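# Swap the sealant gun's cartridge for the purple-banded one

## Task

Remove the incorrect cartridge from the sealant gun and load the cartridge marked with a wide purple band in its place: its front end must sit all the way forward in the cup of the gun's front ring, with the nozzle poking out through that ring. The plunger rod will only slide rearward while the small thumb plate on it, just behind the handle, is held pushed toward the gun's front. At the end the plunger's disc must touch the rear end of the newly loaded cartridge (the trigger is functional). Both the loaded gun and the removed wrong cartridge must end up resting on the table by themselves, with neither leaning on the other or on anything else. Then state that you are done.

## Robot and tools

ROBOT. Two arms, left_arm and right_arm, each with a parallel gripper and a wrist camera. Calibrated bases in the scene frame: left_arm at (+0.054, +0.233, 0) m, right_arm at (+0.007, -0.246, 0) m, both facing almost straight along +x. A camera stand sits behind the arms. Joint ranges in rad: waist -2.618 to 3.054, shoulder 0 to 3.142, elbow 0 to 3.142 (straight at 2.901), wrist pitch and wrist yaw -1.571 to 1.571, wrist roll -2.094 to 2.094.

FRAMES. Scene frame: origin at table-top height, halfway between the nominal bases; +x points out over the table, +y toward left_arm, +z up. Arm names do not match image left/right. Printed hand positions, quaternions (wxyz) and targets are in the scene frame and may be off by a few cm. Motion offsets, however, are along each arm's current Hand target axes. In the gripper's own axes the fingers point along +z and close along y. end_effector_position is the point between the pads, about 1 cm short of the fingertips.

execute_actions(actions, cameras). actions is a list of actions; each action is a table of 1 to 15 rows, one row per 1/30 s control step, and a short table repeats its final row until step 15. Every row holds 14 numbers in [-1, 1], always both arms: left dx, dy, dz, rx, ry, rz, opening, then right dx, dy, dz, rx, ry, rz, opening. The six pose numbers are an offset (not a pose) from that arm's Hand target as it was when the action began, along that target's axes; every row counts from that same start, and each new action or call starts from the updated Hand target, so repeating an offset keeps moving. Scale: 1.0 equals 0.6 m or 180 degrees; rx, ry, rz form one rotation vector. Opening is absolute: +1 fully open (0.093 m), -1 closed. Send six zeros to leave an arm's pose alone, but always send the opening you want, since 0 is itself an opening command. cameras: list of names, ["all"], or [] for none; omitted gives images only when actions is empty. An empty actions list also reports the scene number and task.

move(target, speed, blend, opening_speed, grip_force, blocking, cameras). target is one 14-number row or a list of up to 15 rows, same layout and scale as above; every row is an offset from the Hand targets at the move's start, not from the previous row. Straight-line paths, no obstacle avoidance, all capped at 10 s. speed: m/s, 0.002 to 2.9, default 0.25 (turns up to twice that in rad/s); one value or one per target. blend: corner rounding in m for lists, default 0 (stop at each). opening_speed: change per second on the -1..+1 scale, at least 0.2. grip_force: N per pad, 10 to 50, one value or one per arm; persists; lower forces close slowly. blocking=false returns after about 0.5 s while the move continues. The result adds a move: line (done, off_target, moving, held, fault) and limits (paced = pose clipped, held = steps withheld). Done means at rest within 10 mm and 2 degrees; it says nothing about contact.

wait(seconds, cameras): 0 to 3600 s, no new commands; returns early if a running move ends. stop(cameras): brakes the running move. zoom_image(camera, region): region [x0, y0, x1, y1] in pixels of that camera's latest image, at most 504 by 504. finished_scene(scene): ends the current scene, given its number; irreversible.

CAMERAS: cam_head_left, cam_head_right, cam_high, cam_low, cam_left_wrist, cam_right_wrist, all 896x504.

RESULTS. Per arm: end_effector_position, end_effector_quat_wxyz, Hand target (your last commanded pose after clipping; the next offsets start here), grip_measured, Joint positions (last entry is finger gap in m, floored at 0), Joint torques (offset, scaled, noisy; joints 1-3 wrap at ±28 N m), Joint velocities (may be omitted if all within noise), Motor temperatures, Tool commands. Action calls also list positions at some steps. The gripper often stops short of the Hand target; the next execute_actions call re-requests it, otherwise send the remaining distance as an offset. Check position and tilt after each move. Orientation commands are clipped to 40 degrees from the measured orientation per step.

GRIPPING. grip_measured runs +1 open to -1 closed; pads meet near -0.94; an object of width w mm reads about -0.94 + 0.0208*w. Each gripper may read up to 0.02 high. For a firm hold on a rigid part command at least 0.41 below its width reading; round or small parts may need less. Keep sending the closing number to hold; send well above the width reading to release. Avoid jumping far below in one step (force spike).

CAUTIONS. Nothing may fall or be left off the table. No drops, releasing moving parts, slams or hard pushes; faster motion and targets far past contact press harder. Never let the arms, grippers or wrist cameras collide or close on each other; the clearance check does not cover grippers. Avoid straining wrist camera cables. Don't route paths near an arm's own base (elbow can swing) and avoid near-straight arms. Stopped arms keep pressing until moved away. Motors heat when holding, stretched or pushing: 75 °C gives MOTOR HOT, 90 °C folds that arm for the rest of the scene, 100 °C it collapses. Loose objects may occasionally be nudged.

Each tool is called after "Emit:" in YAML: its name, and indented under it one key for each argument.

## Session

Emit:
execute_actions:
  actions: []

Scene clock: 0.00 s.
left_arm: end_effector_position=(+0.4366, +0.2834, +0.0842) grip_measured=+1.000 end_effector_quat_wxyz=(+0.565, -0.098, +0.817, +0.063) | right_arm: end_effector_position=(+0.3953, -0.2607, +0.0780) grip_measured=+1.000 end_effector_quat_wxyz=(+0.557, +0.040, +0.821, -0.121)
Joint positions: left_arm=[0.062 1.56 0.356 0.838 -0.155 -0.068 0.093] | right_arm=[0.074 1.619 0.376 0.862 0.349 -0.028 0.093]
Joint velocities: within noise
Joint torques (N m): no reading
Motor temperatures (°C): left_arm=[35 52 51 51 31 33 37] | right_arm=[37 53 50 53 33 32 32]
Heat: left arm: 52 °C; right arm: 53 °C.
Hand target: left_arm +0.4396, +0.2837, +0.0902; +0.572, -0.099, +0.812, +0.063 | right_arm +0.3996, -0.2603, +0.0875; +0.570, +0.044, +0.812, -0.119
Tool commands: left_gripper/opening=+1.0 right_gripper/opening=+1.0

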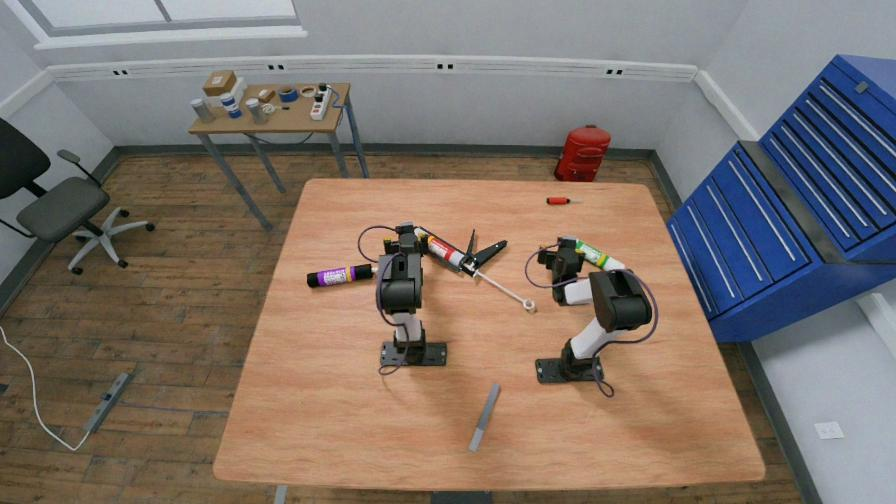

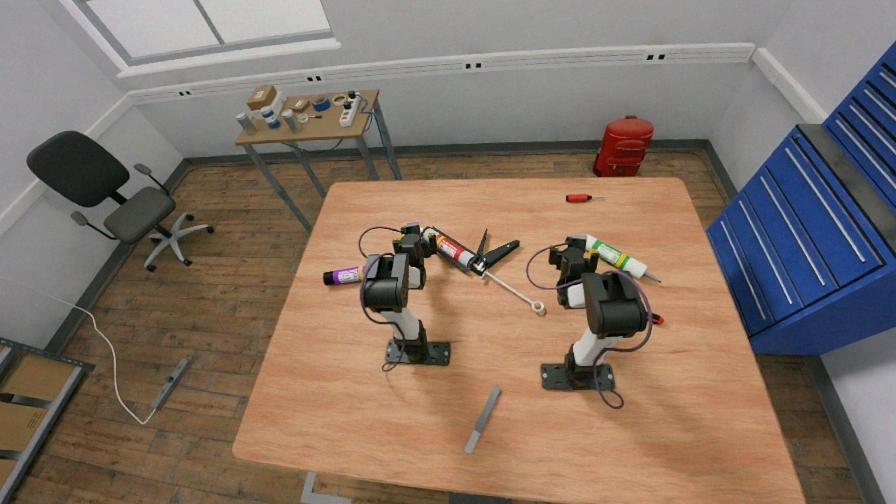

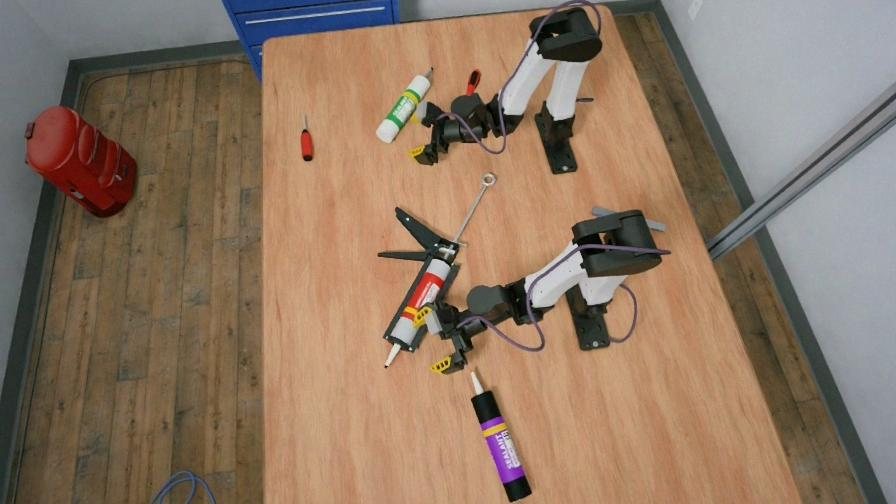

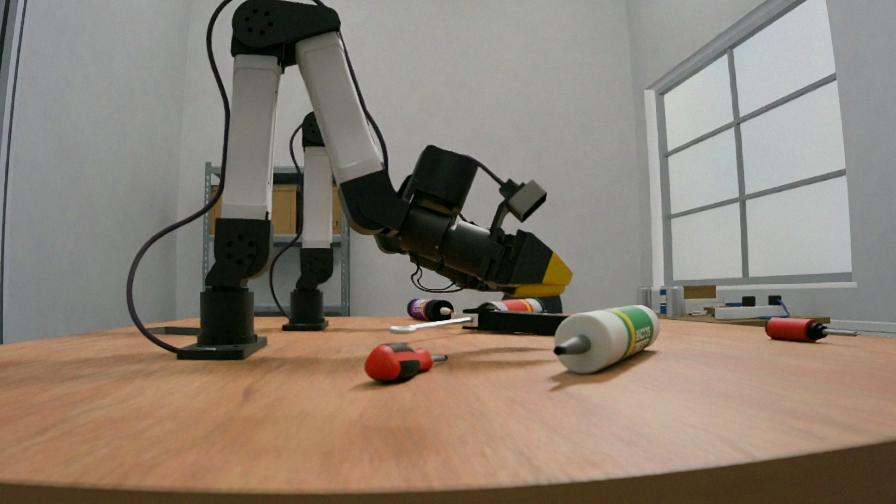

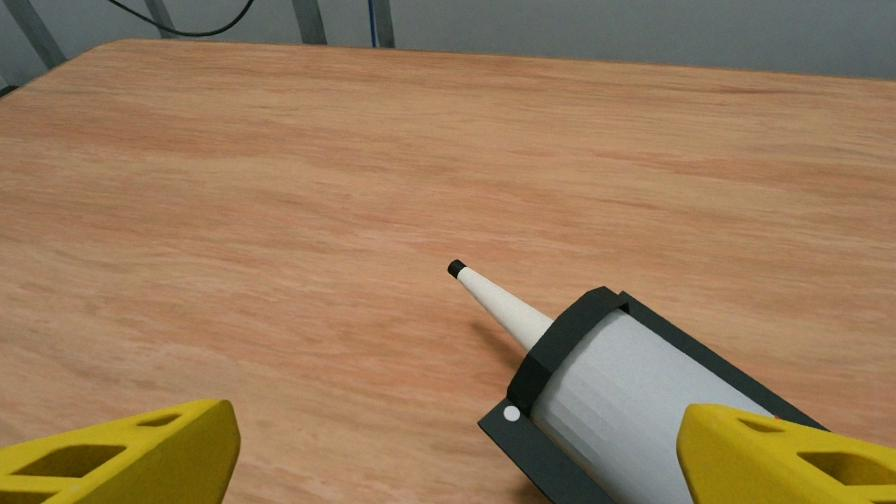

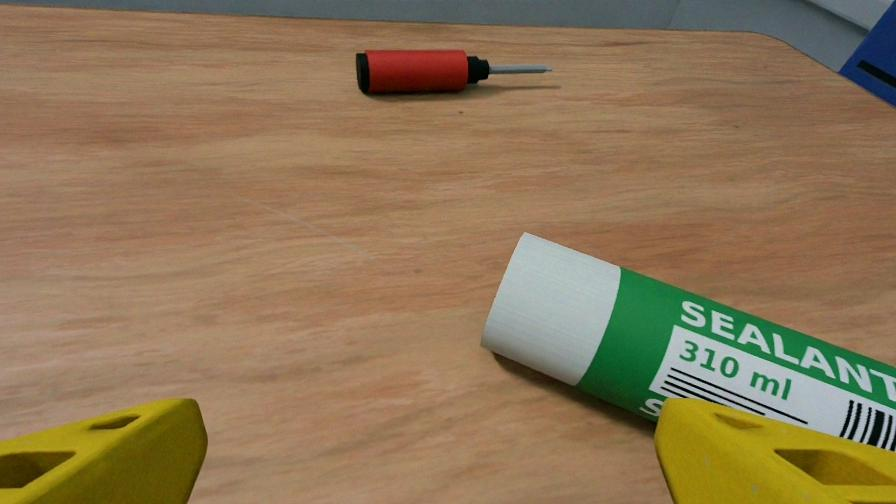

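Emit:
zoom_image:
  camera: "cam_high"
  region: [340, 160, 560, 380]

Emit:
zoom_image:
  camera: "cam_high"
  region: [420, 340, 580, 504]

Emit:
zoom_image:
  camera: "cam_head_left"
  region: [290, 180, 650, 400]

Scaled by 2.291 from the camera's image (finer frame: 1280x720).

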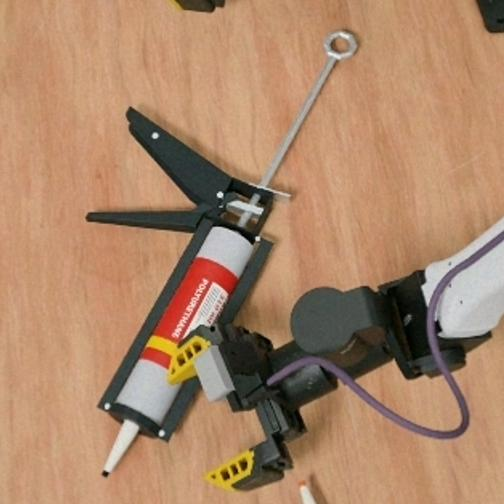

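Scaled by 3.073 from the camera's image (finer frame: 1280x720).

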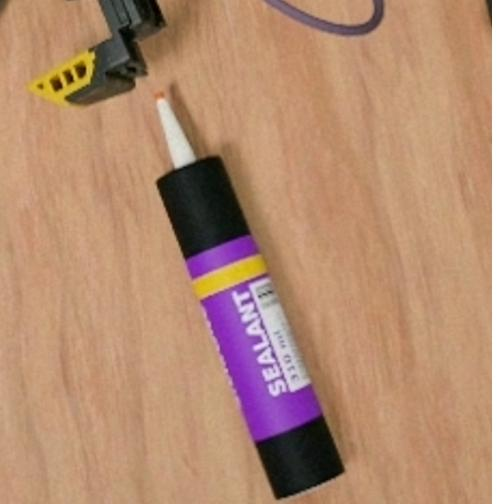

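Scaled by 1.400 from the camera's image (finer frame: 1280x720).

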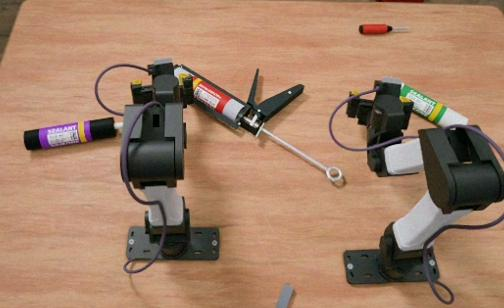

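Emit:
move:
  target: [-0.3075,-0.0768,-0.2748,0.043,0.388,0.067,1,-0.2708,-0.0683,-0.2693,-0.081,0.387,-0.030,1]
  cameras: ["all"]

Scene clock: 24.90 s.
left_arm: end_effector_position=(+0.3614, +0.2236, +0.3102) grip_measured=+1.000 end_effector_quat_wxyz=(+0.215, -0.011, +0.977, -0.005) | right_arm: end_effector_position=(+0.2988, -0.2497, +0.2867) grip_measured=+1.000 end_effector_quat_wxyz=(+0.173, +0.001, +0.985, -0.007)
Joint positions: left_arm=[-0.036 1.516 1.928 -1.55 -0.009 -0.053 0.093] | right_arm=[-0.043 1.487 1.826 -1.562 0.012 -0.006 0.093]
Joint torques (N m): left_arm=[-0.55 -4.83 7.57 0.95 0.02 0.11] | right_arm=[-1.05 -6.23 6.82 1.08 -0.06 -0.07]
Motor temperatures (°C): left_arm=[35 54 53 55 31 33 37] | right_arm=[37 55 52 60 33 32 32]
Heat: left arm: 55 °C; right arm: 60 °C.
Hand target: left_arm +0.3592, +0.2198, +0.3199; +0.002, +0.000, +1.000, +0.000 | right_arm +0.2995, -0.2503, +0.2974; +0.001, -0.001, +1.000, +0.000
Off the commanded pose: left_arm 0.011 m, 25 deg | right_arm 0.011 m, 20 deg.
joint read past its limit (right arm) — joint 4 (wrist pitch), lower limit.
joint sent to its limit (left arm) — joint 4 (wrist pitch), lower limit. The joint targets are off in orientation, not in position.
joint sent to its limit (right arm) — joint 4 (wrist pitch), lower limit. The joint targets are off in orientation, not in position.
move: off_target (left_arm, right_arm)

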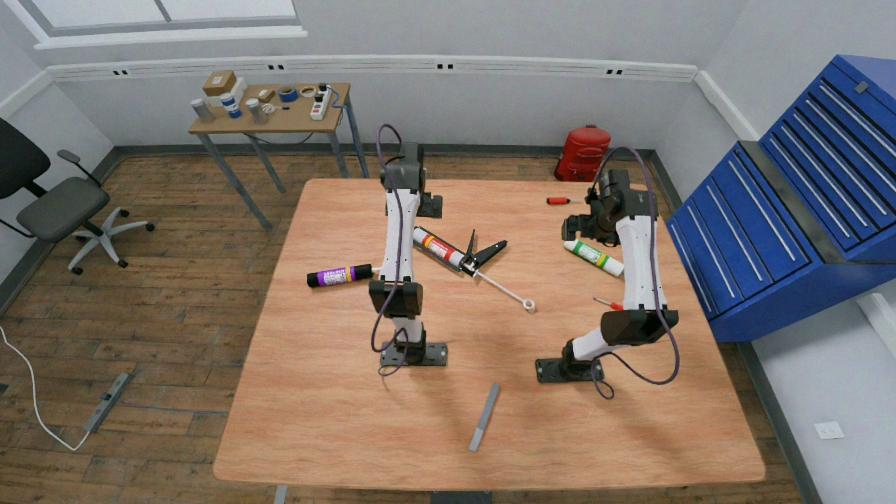

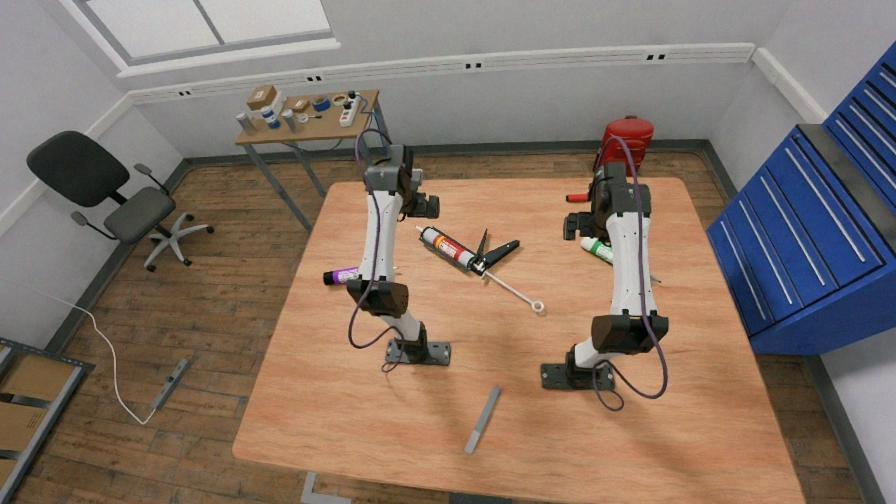

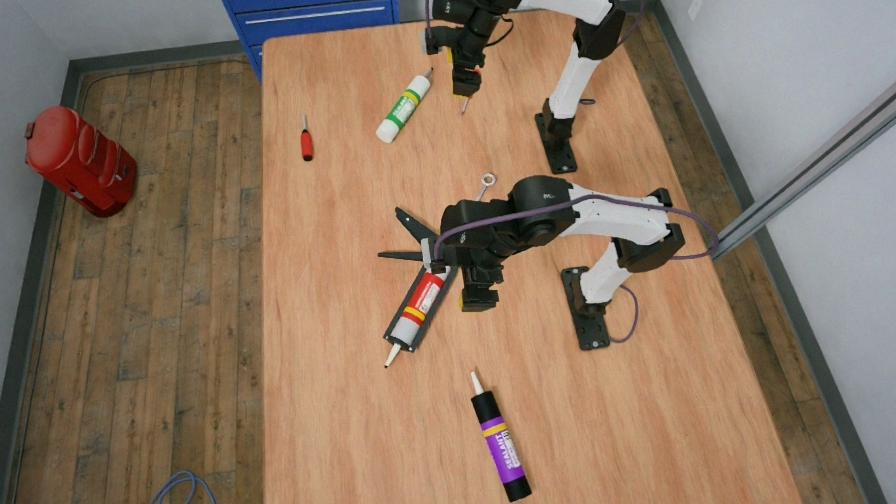

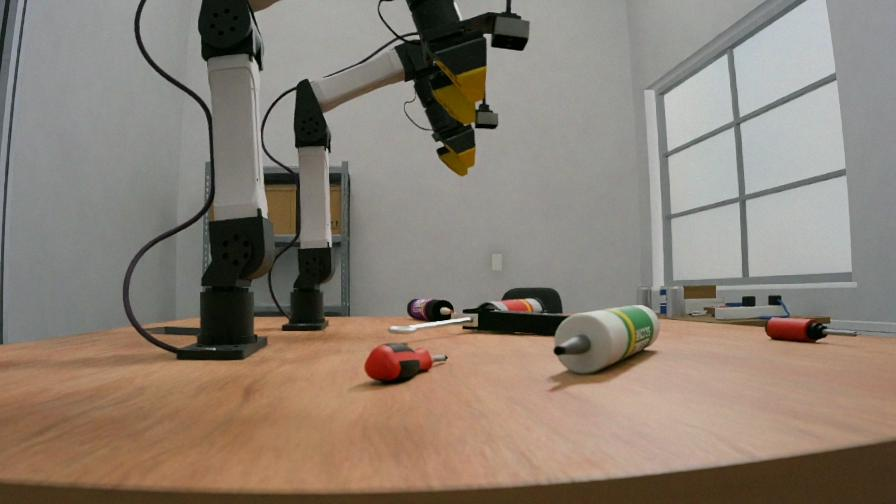

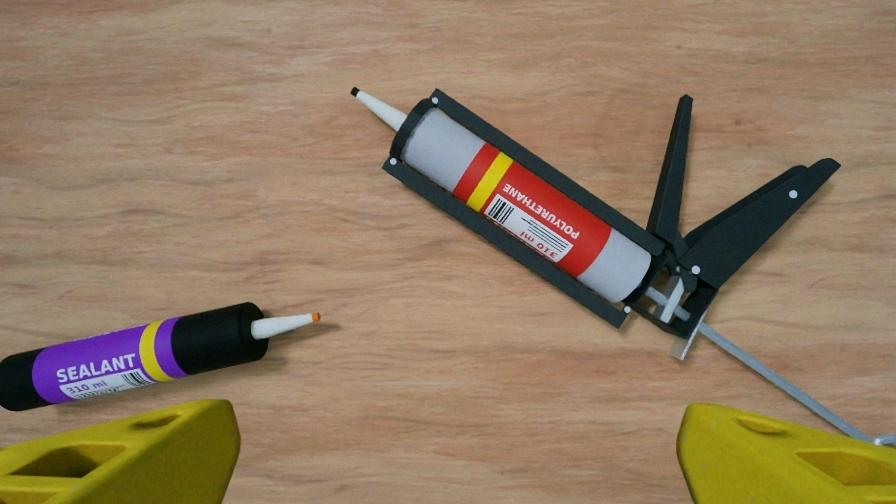

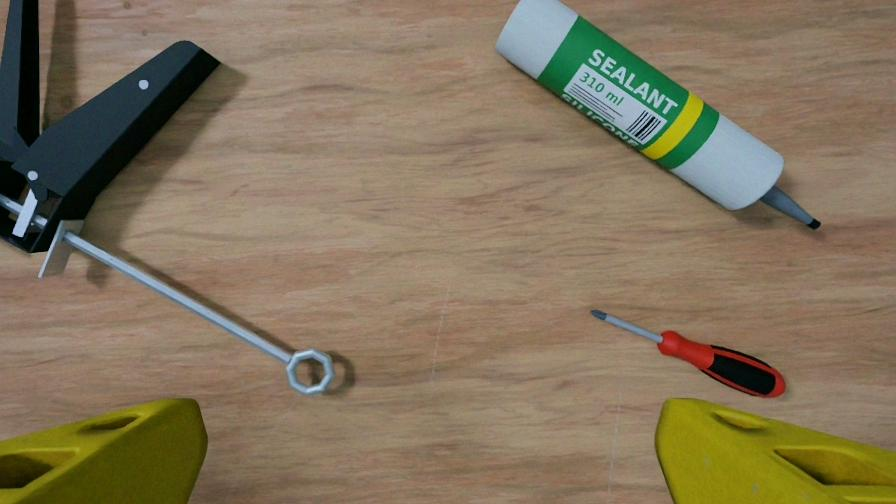

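Emit:
zoom_image:
  camera: "cam_left_wrist"
  region: [560, 80, 896, 460]

Emit:
zoom_image:
  camera: "cam_left_wrist"
  region: [330, 60, 660, 350]

Emit:
zoom_image:
  camera: "cam_right_wrist"
  region: [0, 0, 360, 410]

Scaled by 1.326 from the camera's image (finer frame: 1280x720).

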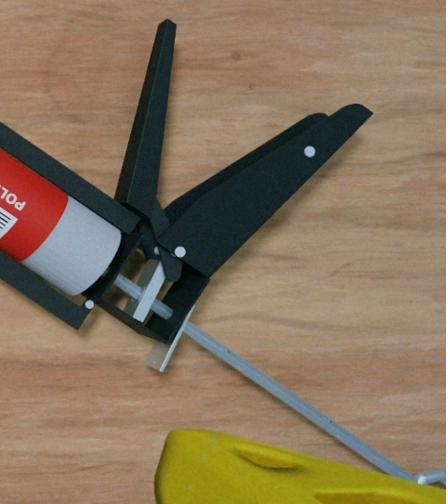

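Scaled by 1.527 from the camera's image (finer frame: 1280x720).

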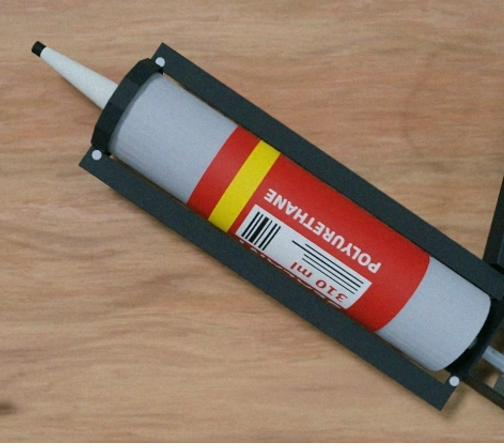

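Scaled by 1.229 from the camera's image (finer frame: 1280x720).

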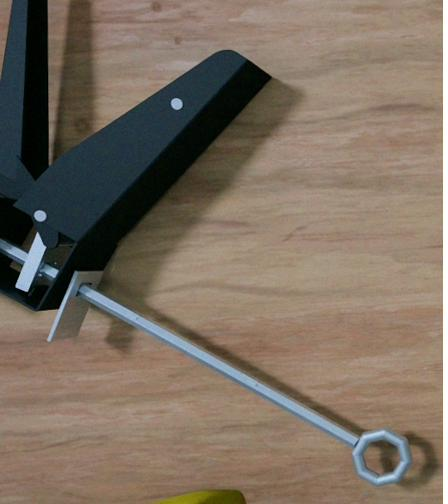

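Emit:
zoom_image:
  camera: "cam_low"
  region: [360, 270, 600, 400]

Scaled by 2.100 from the camera's image (finer frame: 1280x720).

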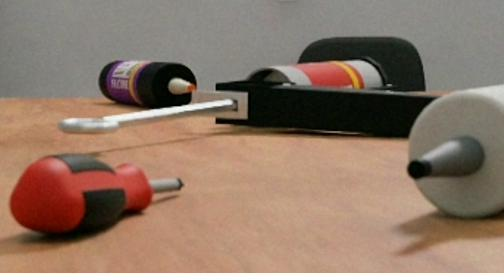

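Emit:
move:
  target: [-0.0347,-0.3163,0.2498,0,0,-0.317,1,0,0,0,0,0,0,1]
  speed: 0.3
  cameras: ["cam_left_wrist","cam_right_wrist"]

Scene clock: 67.17 s.
left_arm: end_effector_position=(+0.3783, +0.0348, +0.1644) grip_measured=+1.000 end_effector_quat_wxyz=(+0.002, -0.473, +0.881, +0.001) | right_arm: end_effector_position=(+0.2988, -0.2495, +0.2867) grip_measured=+1.000 end_effector_quat_wxyz=(+0.173, +0.001, +0.985, -0.006)
Joint positions: left_arm=[-0.552 2.017 1.998 -1.551 -0.005 -1.535 0.093] | right_arm=[-0.043 1.487 1.826 -1.562 0.011 -0.007 0.093]
Joint torques (N m): left_arm=[-0.31 -7.61 8.29 0.06 -0.03 -0.14] | right_arm=[-1.09 -6.3 6.79 1.1 -0.05 -0.08]
Motor temperatures (°C): left_arm=[35 54 59 51 31 33 36] | right_arm=[36 54 53 53 33 32 32]
Heat: left arm: 59 °C; right arm: 54 °C.
Hand target: left_arm +0.3804, +0.0299, +0.1703; +0.001, -0.477, +0.879, -0.001 | right_arm +0.2996, -0.2503, +0.2974; +0.001, -0.001, +1.000, +0.000
Off the commanded pose: left_arm 0.008 m, 1 deg | right_arm 0.011 m, 20 deg.
joint read past its limit (right arm) — joint 4 (wrist pitch), lower limit.
joint sent to its limit (left arm) — joint 4 (wrist pitch), lower limit. The joint targets still meet the commanded pose.
joint sent to its limit (right arm) — joint 4 (wrist pitch), lower limit. The joint targets are off in orientation, not in position.
move: done

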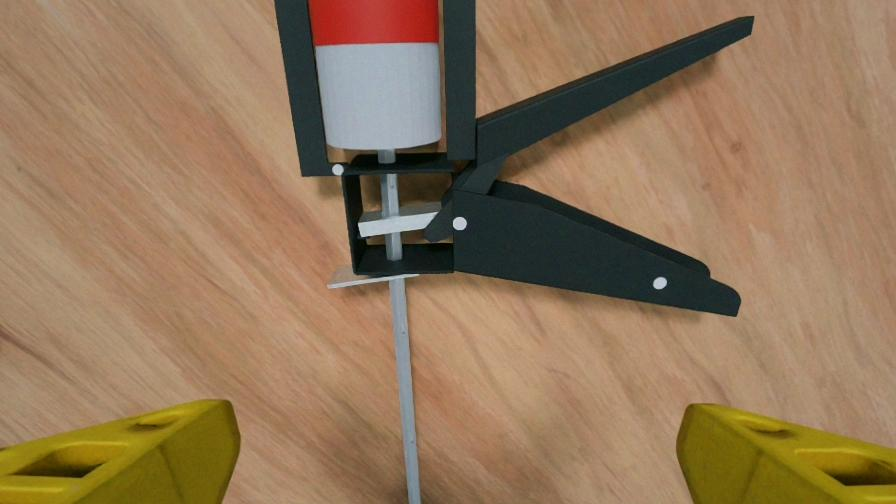

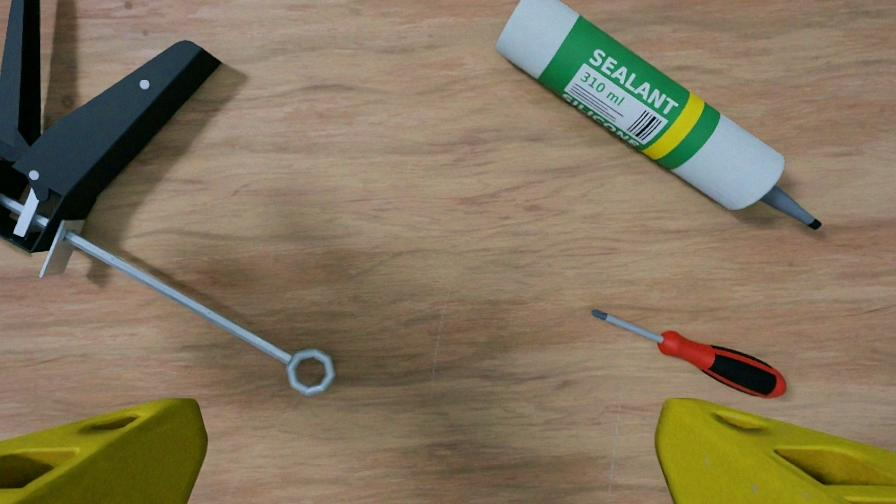

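Emit:
zoom_image:
  camera: "cam_left_wrist"
  region: [260, 60, 560, 320]

Scaled by 1.680 from the camera's image (finer frame: 1280x720).

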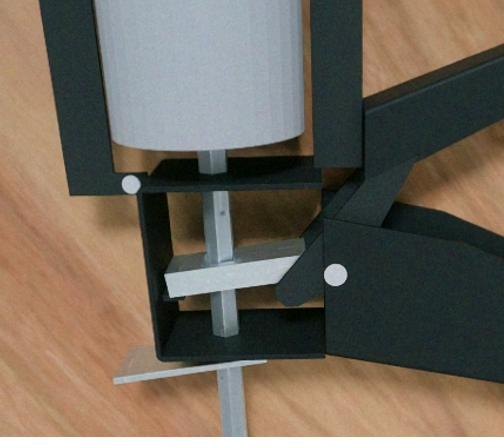

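Emit:
move:
  target: [0.0728,0.0450,0.1172,0,0,0,-0.3,0.0658,0.2155,0.329,-0.1241,-0.2287,-0.2994,0]
  speed: 0.25
  cameras: ["cam_left_wrist","cam_right_wrist","cam_high","cam_head_right"]

Scene clock: 91.97 s.
left_arm: end_effector_position=(+0.3365, +0.0105, +0.0928) grip_measured=-0.298 end_effector_quat_wxyz=(-0.004, -0.474, +0.880, +0.014) | right_arm: end_effector_position=(+0.2598, -0.1259, +0.1002) grip_measured=+0.002 end_effector_quat_wxyz=(+0.330, -0.431, +0.821, +0.177)
Joint positions: left_arm=[-0.67 1.94 1.602 -1.26 -0.004 -1.656 0.031] | right_arm=[0.087 1.123 0.611 -0.493 -0.55 -0.68 0.045]
Joint torques (N m): left_arm=[-0.61 -10.03 4.67 0.25 -0.05 -0.18] | right_arm=[0.69 -2.76 5.11 1.6 -0.49 -0.1]
Motor temperatures (°C): left_arm=[35 56 61 48 31 33 36] | right_arm=[36 53 54 52 33 32 32]
Heat: left arm: 61 °C; right arm: 54 °C.
Hand target: left_arm +0.3342, +0.0080, +0.0998; +0.001, -0.477, +0.879, -0.001 | right_arm +0.2602, -0.1210, +0.1000; +0.337, -0.441, +0.811, +0.182
Off the commanded pose: left_arm 0.008 m, 2 deg | right_arm 0.005 m, 2 deg.
move: done
Images, in order (width x height): cam_head_right 896x504, cam_high 896x504, cam_left_wrist 896x504, cam_right_wrist 896x504.

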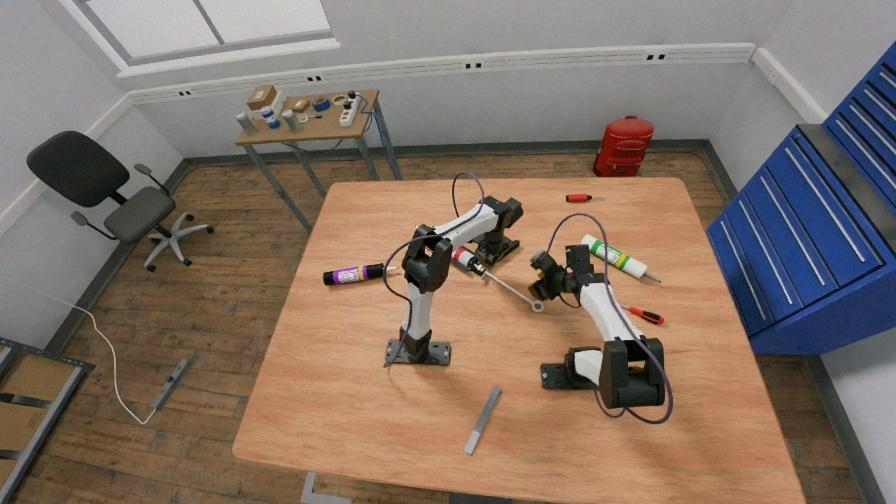

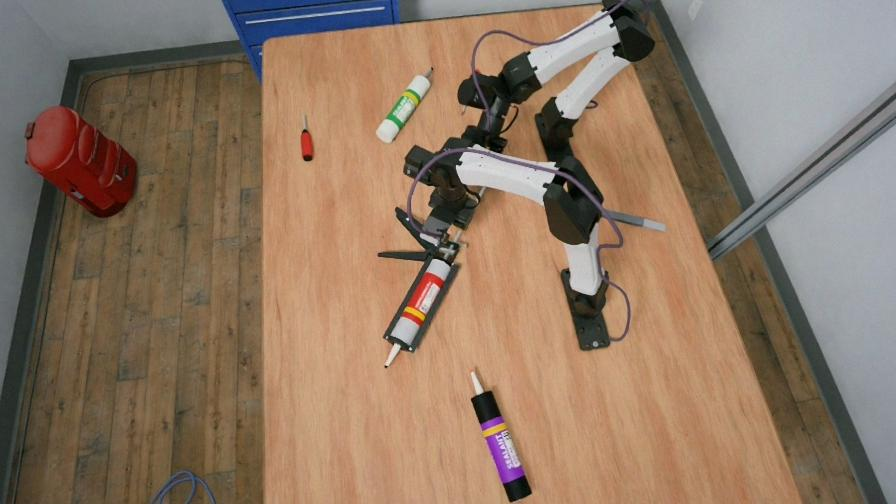

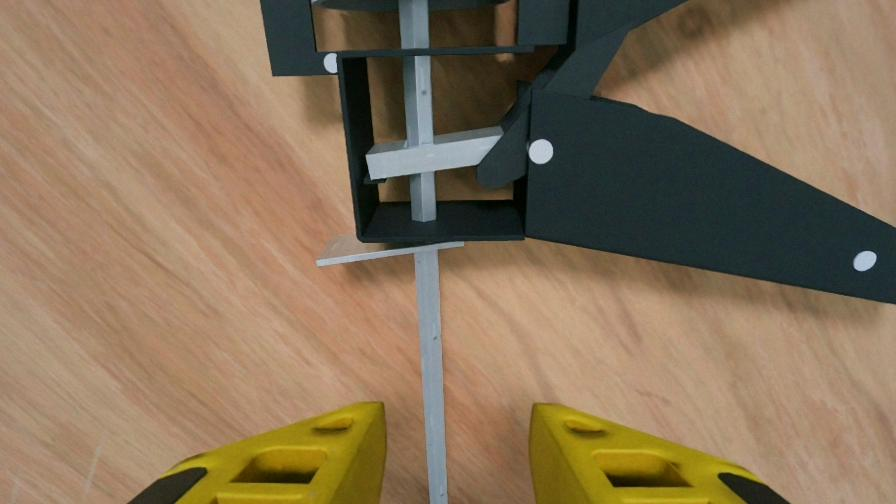

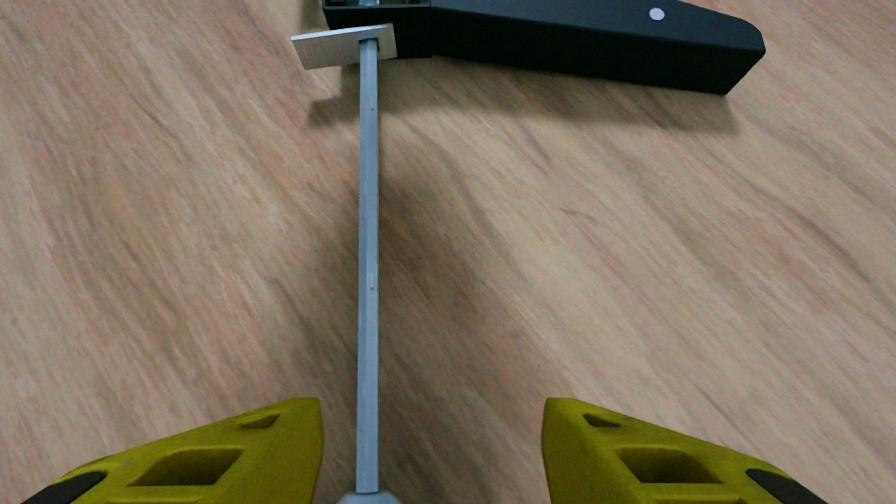

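Emit:
move:
  target: [0.0083,0.0142,0.083,0,0,0,-0.5,0.0298,0.0395,0.0762,0,0,0,-0.2]
  speed: 0.2
  cameras: ["cam_left_wrist","cam_right_wrist"]

Scene clock: 108.47 s.
left_arm: end_effector_position=(+0.3271, +0.0102, +0.0489) grip_measured=-0.498 end_effector_quat_wxyz=(+0.000, -0.474, +0.880, +0.005) | right_arm: end_effector_position=(+0.2497, -0.0943, +0.0555) grip_measured=-0.198 end_effector_quat_wxyz=(+0.332, -0.441, +0.814, +0.182)
Joint positions: left_arm=[-0.686 1.928 1.409 -1.062 -0.003 -1.672 0.021] | right_arm=[0.249 1.191 0.439 -0.18 -0.476 -0.548 0.036]
Joint torques (N m): left_arm=[-0.5 -8.64 4.41 0.33 -0.07 -0.17] | right_arm=[0.72 -3.02 4.92 1.76 -0.21 0.16]
Motor temperatures (°C): left_arm=[35 60 58 46 31 33 36] | right_arm=[36 52 53 53 33 32 32]
Heat: left arm: 60 °C; right arm: 53 °C.
Hand target: left_arm +0.3244, +0.0084, +0.0500; +0.001, -0.477, +0.879, -0.001 | right_arm +0.2511, -0.0917, +0.0550; +0.337, -0.441, +0.811, +0.182
Off the commanded pose: left_arm 0.003 m, 1 deg | right_arm 0.003 m, 1 deg.
move: done

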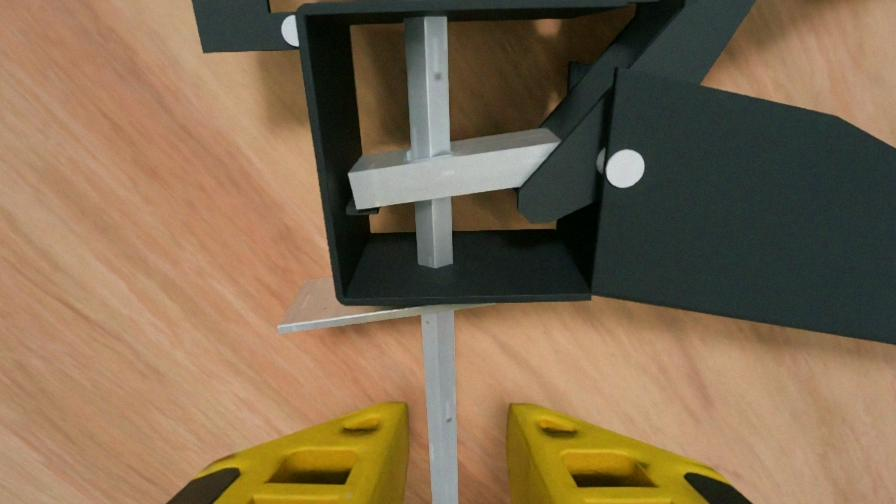

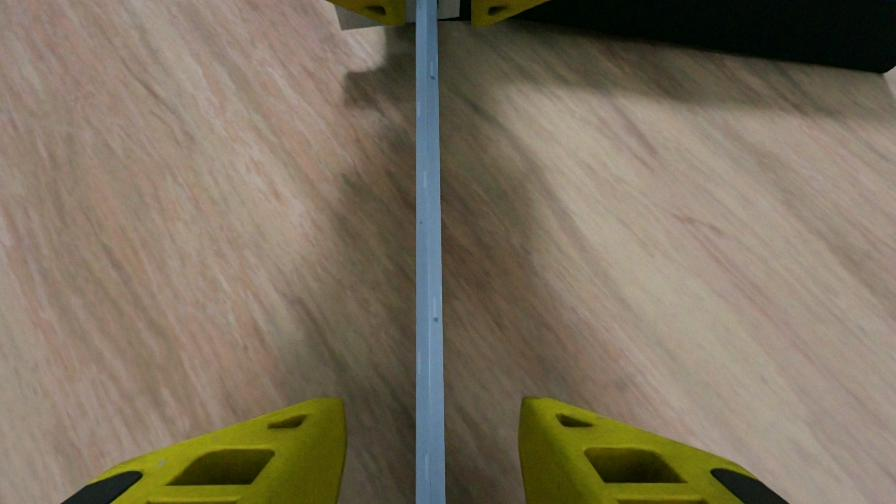

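Emit:
move:
  target: [0,0.0058,0.0433,0,0,0,-0.5,0.0318,0,0.0318,0,0,0,-0.2]
  speed: 0.12
  cameras: ["cam_left_wrist","cam_right_wrist"]

Scene clock: 113.70 s.
left_arm: end_effector_position=(+0.3252, +0.0118, +0.0287) grip_measured=-0.498 end_effector_quat_wxyz=(+0.003, -0.475, +0.880, -0.003) | right_arm: end_effector_position=(+0.2500, -0.0943, +0.0281) grip_measured=-0.198 end_effector_quat_wxyz=(+0.331, -0.441, +0.814, +0.182)
Joint positions: left_arm=[-0.686 1.928 1.325 -0.96 -0.003 -1.674 0.021] | right_arm=[0.249 1.29 0.366 -0.01 -0.475 -0.548 0.036]
Joint torques (N m): left_arm=[-0.61 -7.12 4.44 0.36 -0.06 -0.17] | right_arm=[0.73 -3.29 4.53 1.79 -0.19 0.15]
Motor temperatures (°C): left_arm=[35 60 58 46 31 33 36] | right_arm=[36 52 53 53 33 32 32]
Heat: left arm: 60 °C; right arm: 53 °C.
Hand target: left_arm +0.3216, +0.0102, +0.0240; +0.001, -0.477, +0.879, -0.001 | right_arm +0.2511, -0.0916, +0.0280; +0.337, -0.441, +0.811, +0.182
Off the commanded pose: left_arm 0.006 m, 0 deg | right_arm 0.003 m, 1 deg.
move: done

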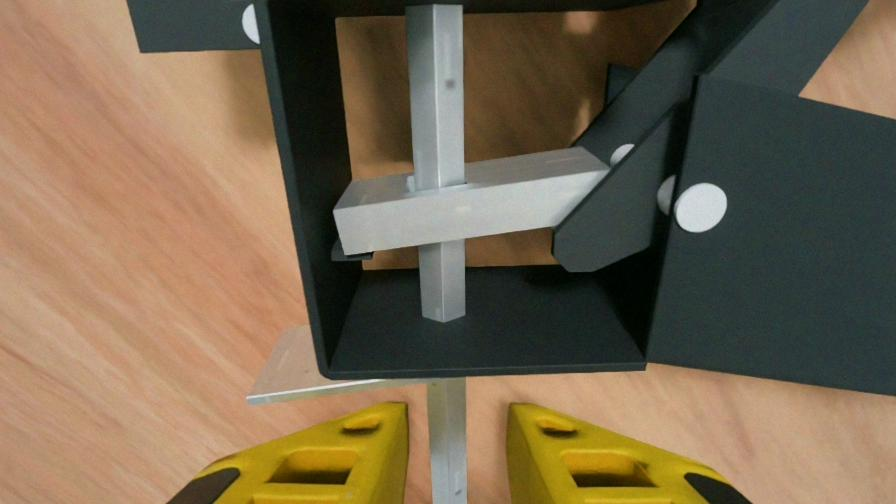

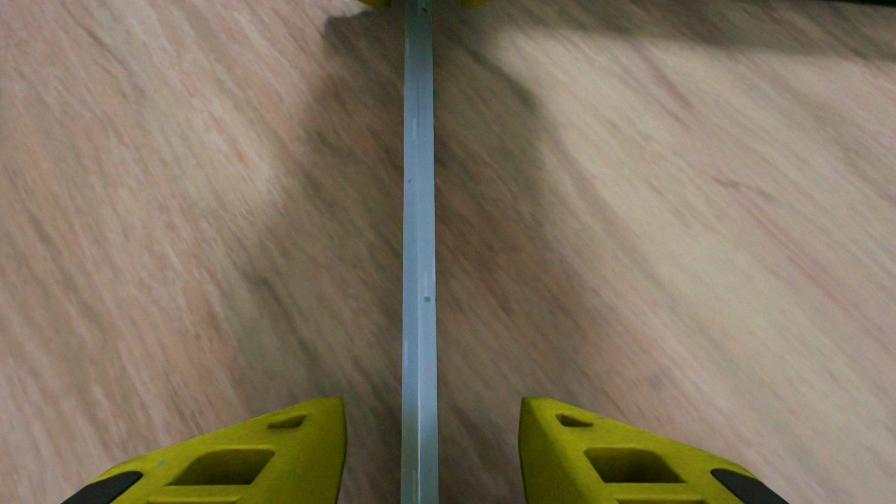

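Emit:
move:
  target: [0,0.004,0.0,0,0,0,-0.66,0,0.0045,0,0,0,0,-1]
  speed: 0.1
  opening_speed: 1.0
  cameras: ["cam_left_wrist","cam_right_wrist"]

Scene clock: 117.53 s.
left_arm: end_effector_position=(+0.3228, +0.0138, +0.0260) grip_measured=-0.658 end_effector_quat_wxyz=(+0.001, -0.475, +0.880, +0.001) | right_arm: end_effector_position=(+0.2472, -0.0929, +0.0258) grip_measured=-0.943 end_effector_quat_wxyz=(+0.328, -0.442, +0.815, +0.182)
Joint positions: left_arm=[-0.686 1.928 1.313 -0.956 -0.003 -1.674 0.014] | right_arm=[0.261 1.29 0.359 -0.005 -0.468 -0.539 0]
Joint torques (N m): left_arm=[-0.75 -7.62 4.49 0.32 -0.07 -0.17] | right_arm=[0.61 -4.12 4.46 1.76 -0.24 0.15]
Motor temperatures (°C): left_arm=[35 60 57 46 31 33 36] | right_arm=[36 52 53 54 33 32 32]
Heat: left arm: 60 °C; right arm: 54 °C.
Hand target: left_arm +0.3196, +0.0115, +0.0240; +0.001, -0.477, +0.879, -0.001 | right_arm +0.2488, -0.0902, +0.0279; +0.337, -0.441, +0.811, +0.182
Off the commanded pose: left_arm 0.004 m, 0 deg | right_arm 0.004 m, 1 deg.
move: done

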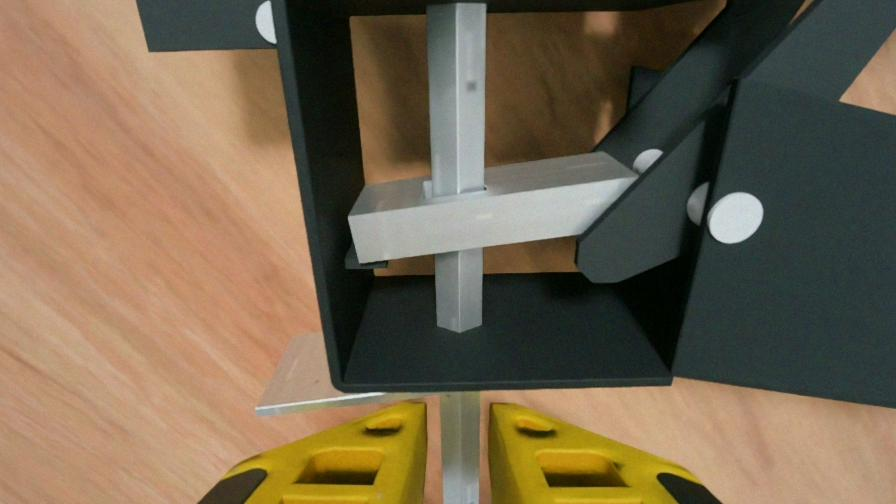

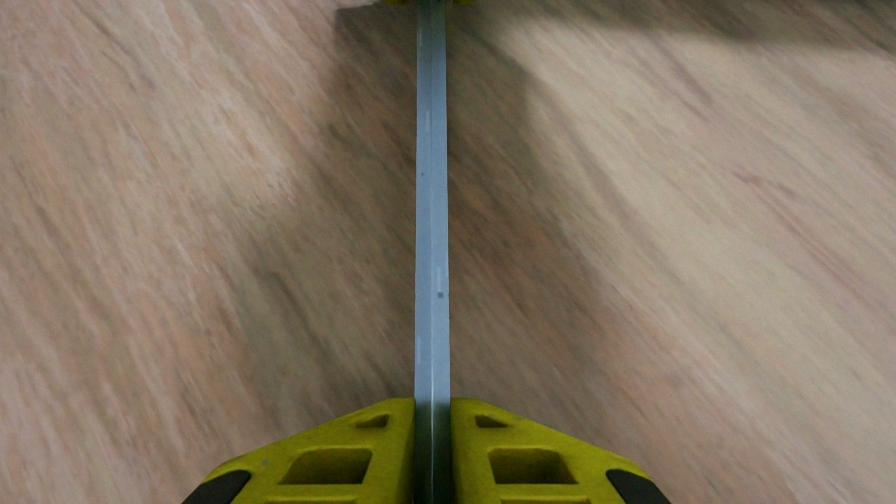

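Emit:
move:
  target: [-0.025,0,0.0,0,0,0,-0.66,0,0,0,0,0,0,-1]
  speed: 0.06
  cameras: ["cam_left_wrist","cam_right_wrist"]

Scene clock: 119.77 s.
left_arm: end_effector_position=(+0.3265, +0.0188, +0.0255) grip_measured=-0.658 end_effector_quat_wxyz=(-0.003, -0.479, +0.878, -0.001) | right_arm: end_effector_position=(+0.2474, -0.0931, +0.0258) grip_measured=-0.945 end_effector_quat_wxyz=(+0.328, -0.441, +0.815, +0.181)
Joint positions: left_arm=[-0.664 1.928 1.311 -0.955 0.007 -1.659 0.014] | right_arm=[0.261 1.29 0.359 -0.005 -0.467 -0.539 0]
Joint torques (N m): left_arm=[0.99 -7.97 4.25 0.32 -0.15 0.06] | right_arm=[0.66 -4.11 4.4 1.75 -0.23 0.16]
Motor temperatures (°C): left_arm=[35 60 57 46 31 33 36] | right_arm=[36 52 52 54 33 32 32]
Heat: left arm: 60 °C; right arm: 54 °C.
Hand target: left_arm +0.3279, +0.0241, +0.0240; +0.001, -0.477, +0.879, -0.001 | right_arm +0.2489, -0.0903, +0.0279; +0.337, -0.441, +0.811, +0.182
Off the commanded pose: left_arm 0.006 m, 1 deg | right_arm 0.004 m, 1 deg.
move: done

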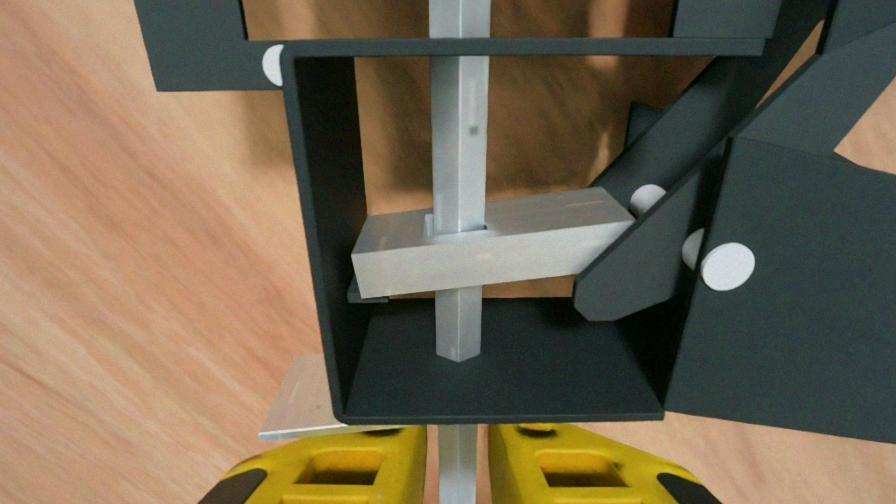

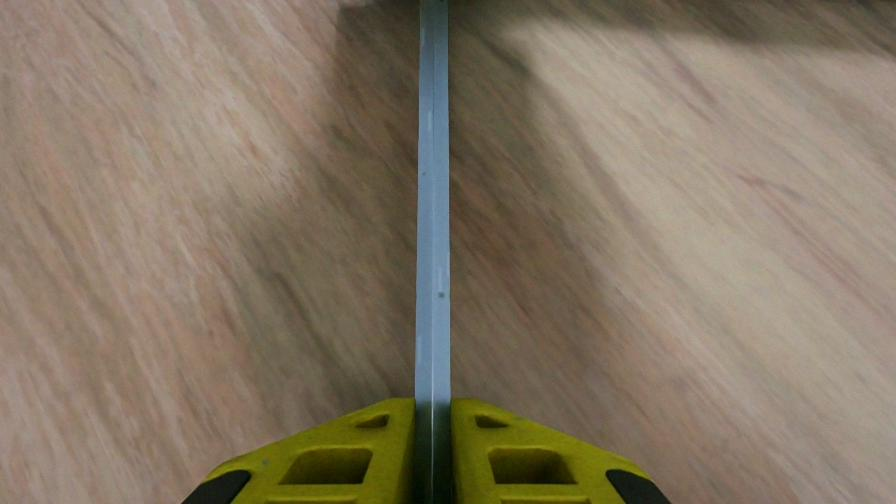

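Emit:
move:
  target:
    - [-0.012,0,0.0,0,0,0,-0.66,0,0,0,0,0,0,-1]
    - [-0.012,0,0.0,0,0,0,-0.66,0.0177,0,-0.0177,0,0,0,-1]
  speed: 0.06
  cameras: ["cam_left_wrist","cam_right_wrist"]

Scene clock: 123.00 s.
left_arm: end_effector_position=(+0.3228, +0.0138, +0.0261) grip_measured=-0.658 end_effector_quat_wxyz=(-0.030, -0.476, +0.879, -0.013) | right_arm: end_effector_position=(+0.2427, -0.0986, +0.0260) grip_measured=-0.945 end_effector_quat_wxyz=(+0.334, -0.442, +0.812, +0.183)
Joint positions: left_arm=[-0.653 1.928 1.311 -0.955 0.066 -1.643 0.014] | right_arm=[0.234 1.255 0.331 -0.009 -0.488 -0.562 0]
Joint torques (N m): left_arm=[1.76 -8.05 4.1 0.31 -0.66 0.13] | right_arm=[-2.07 -6.05 4.37 1.26 -0.35 -0.14]
Motor temperatures (°C): left_arm=[35 60 57 46 31 33 36] | right_arm=[36 52 52 55 33 32 33]
Heat: left arm: 60 °C; right arm: 55 °C.
Hand target: left_arm +0.3317, +0.0301, +0.0240; +0.001, -0.477, +0.879, -0.001 | right_arm +0.2408, -0.1028, +0.0280; +0.337, -0.441, +0.811, +0.182
Off the commanded pose: left_arm 0.019 m, 4 deg | right_arm 0.005 m, 0 deg.
move: off_target (left_arm)

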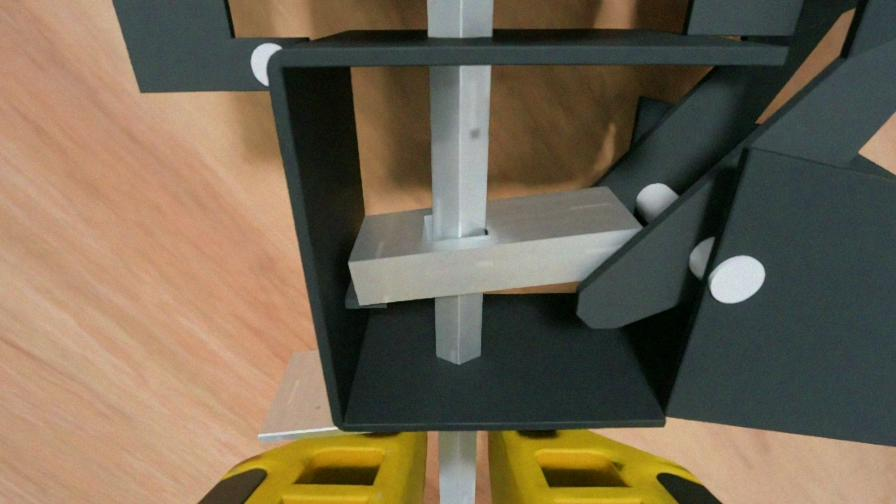

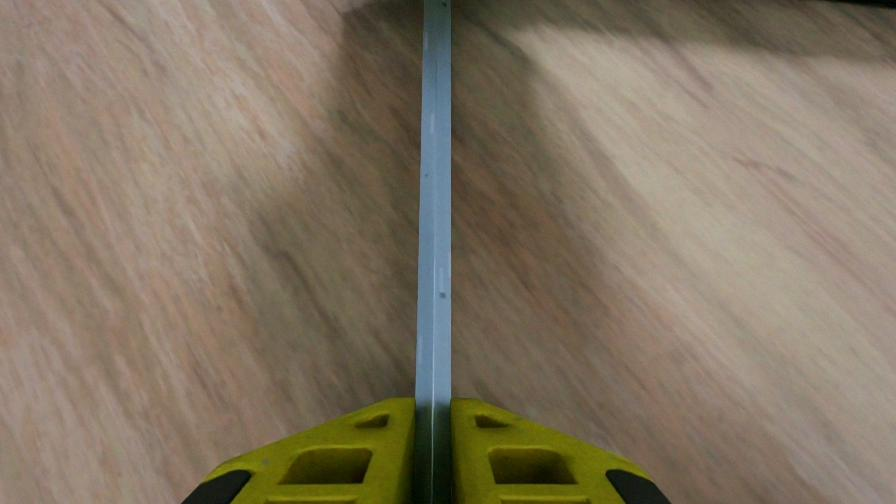

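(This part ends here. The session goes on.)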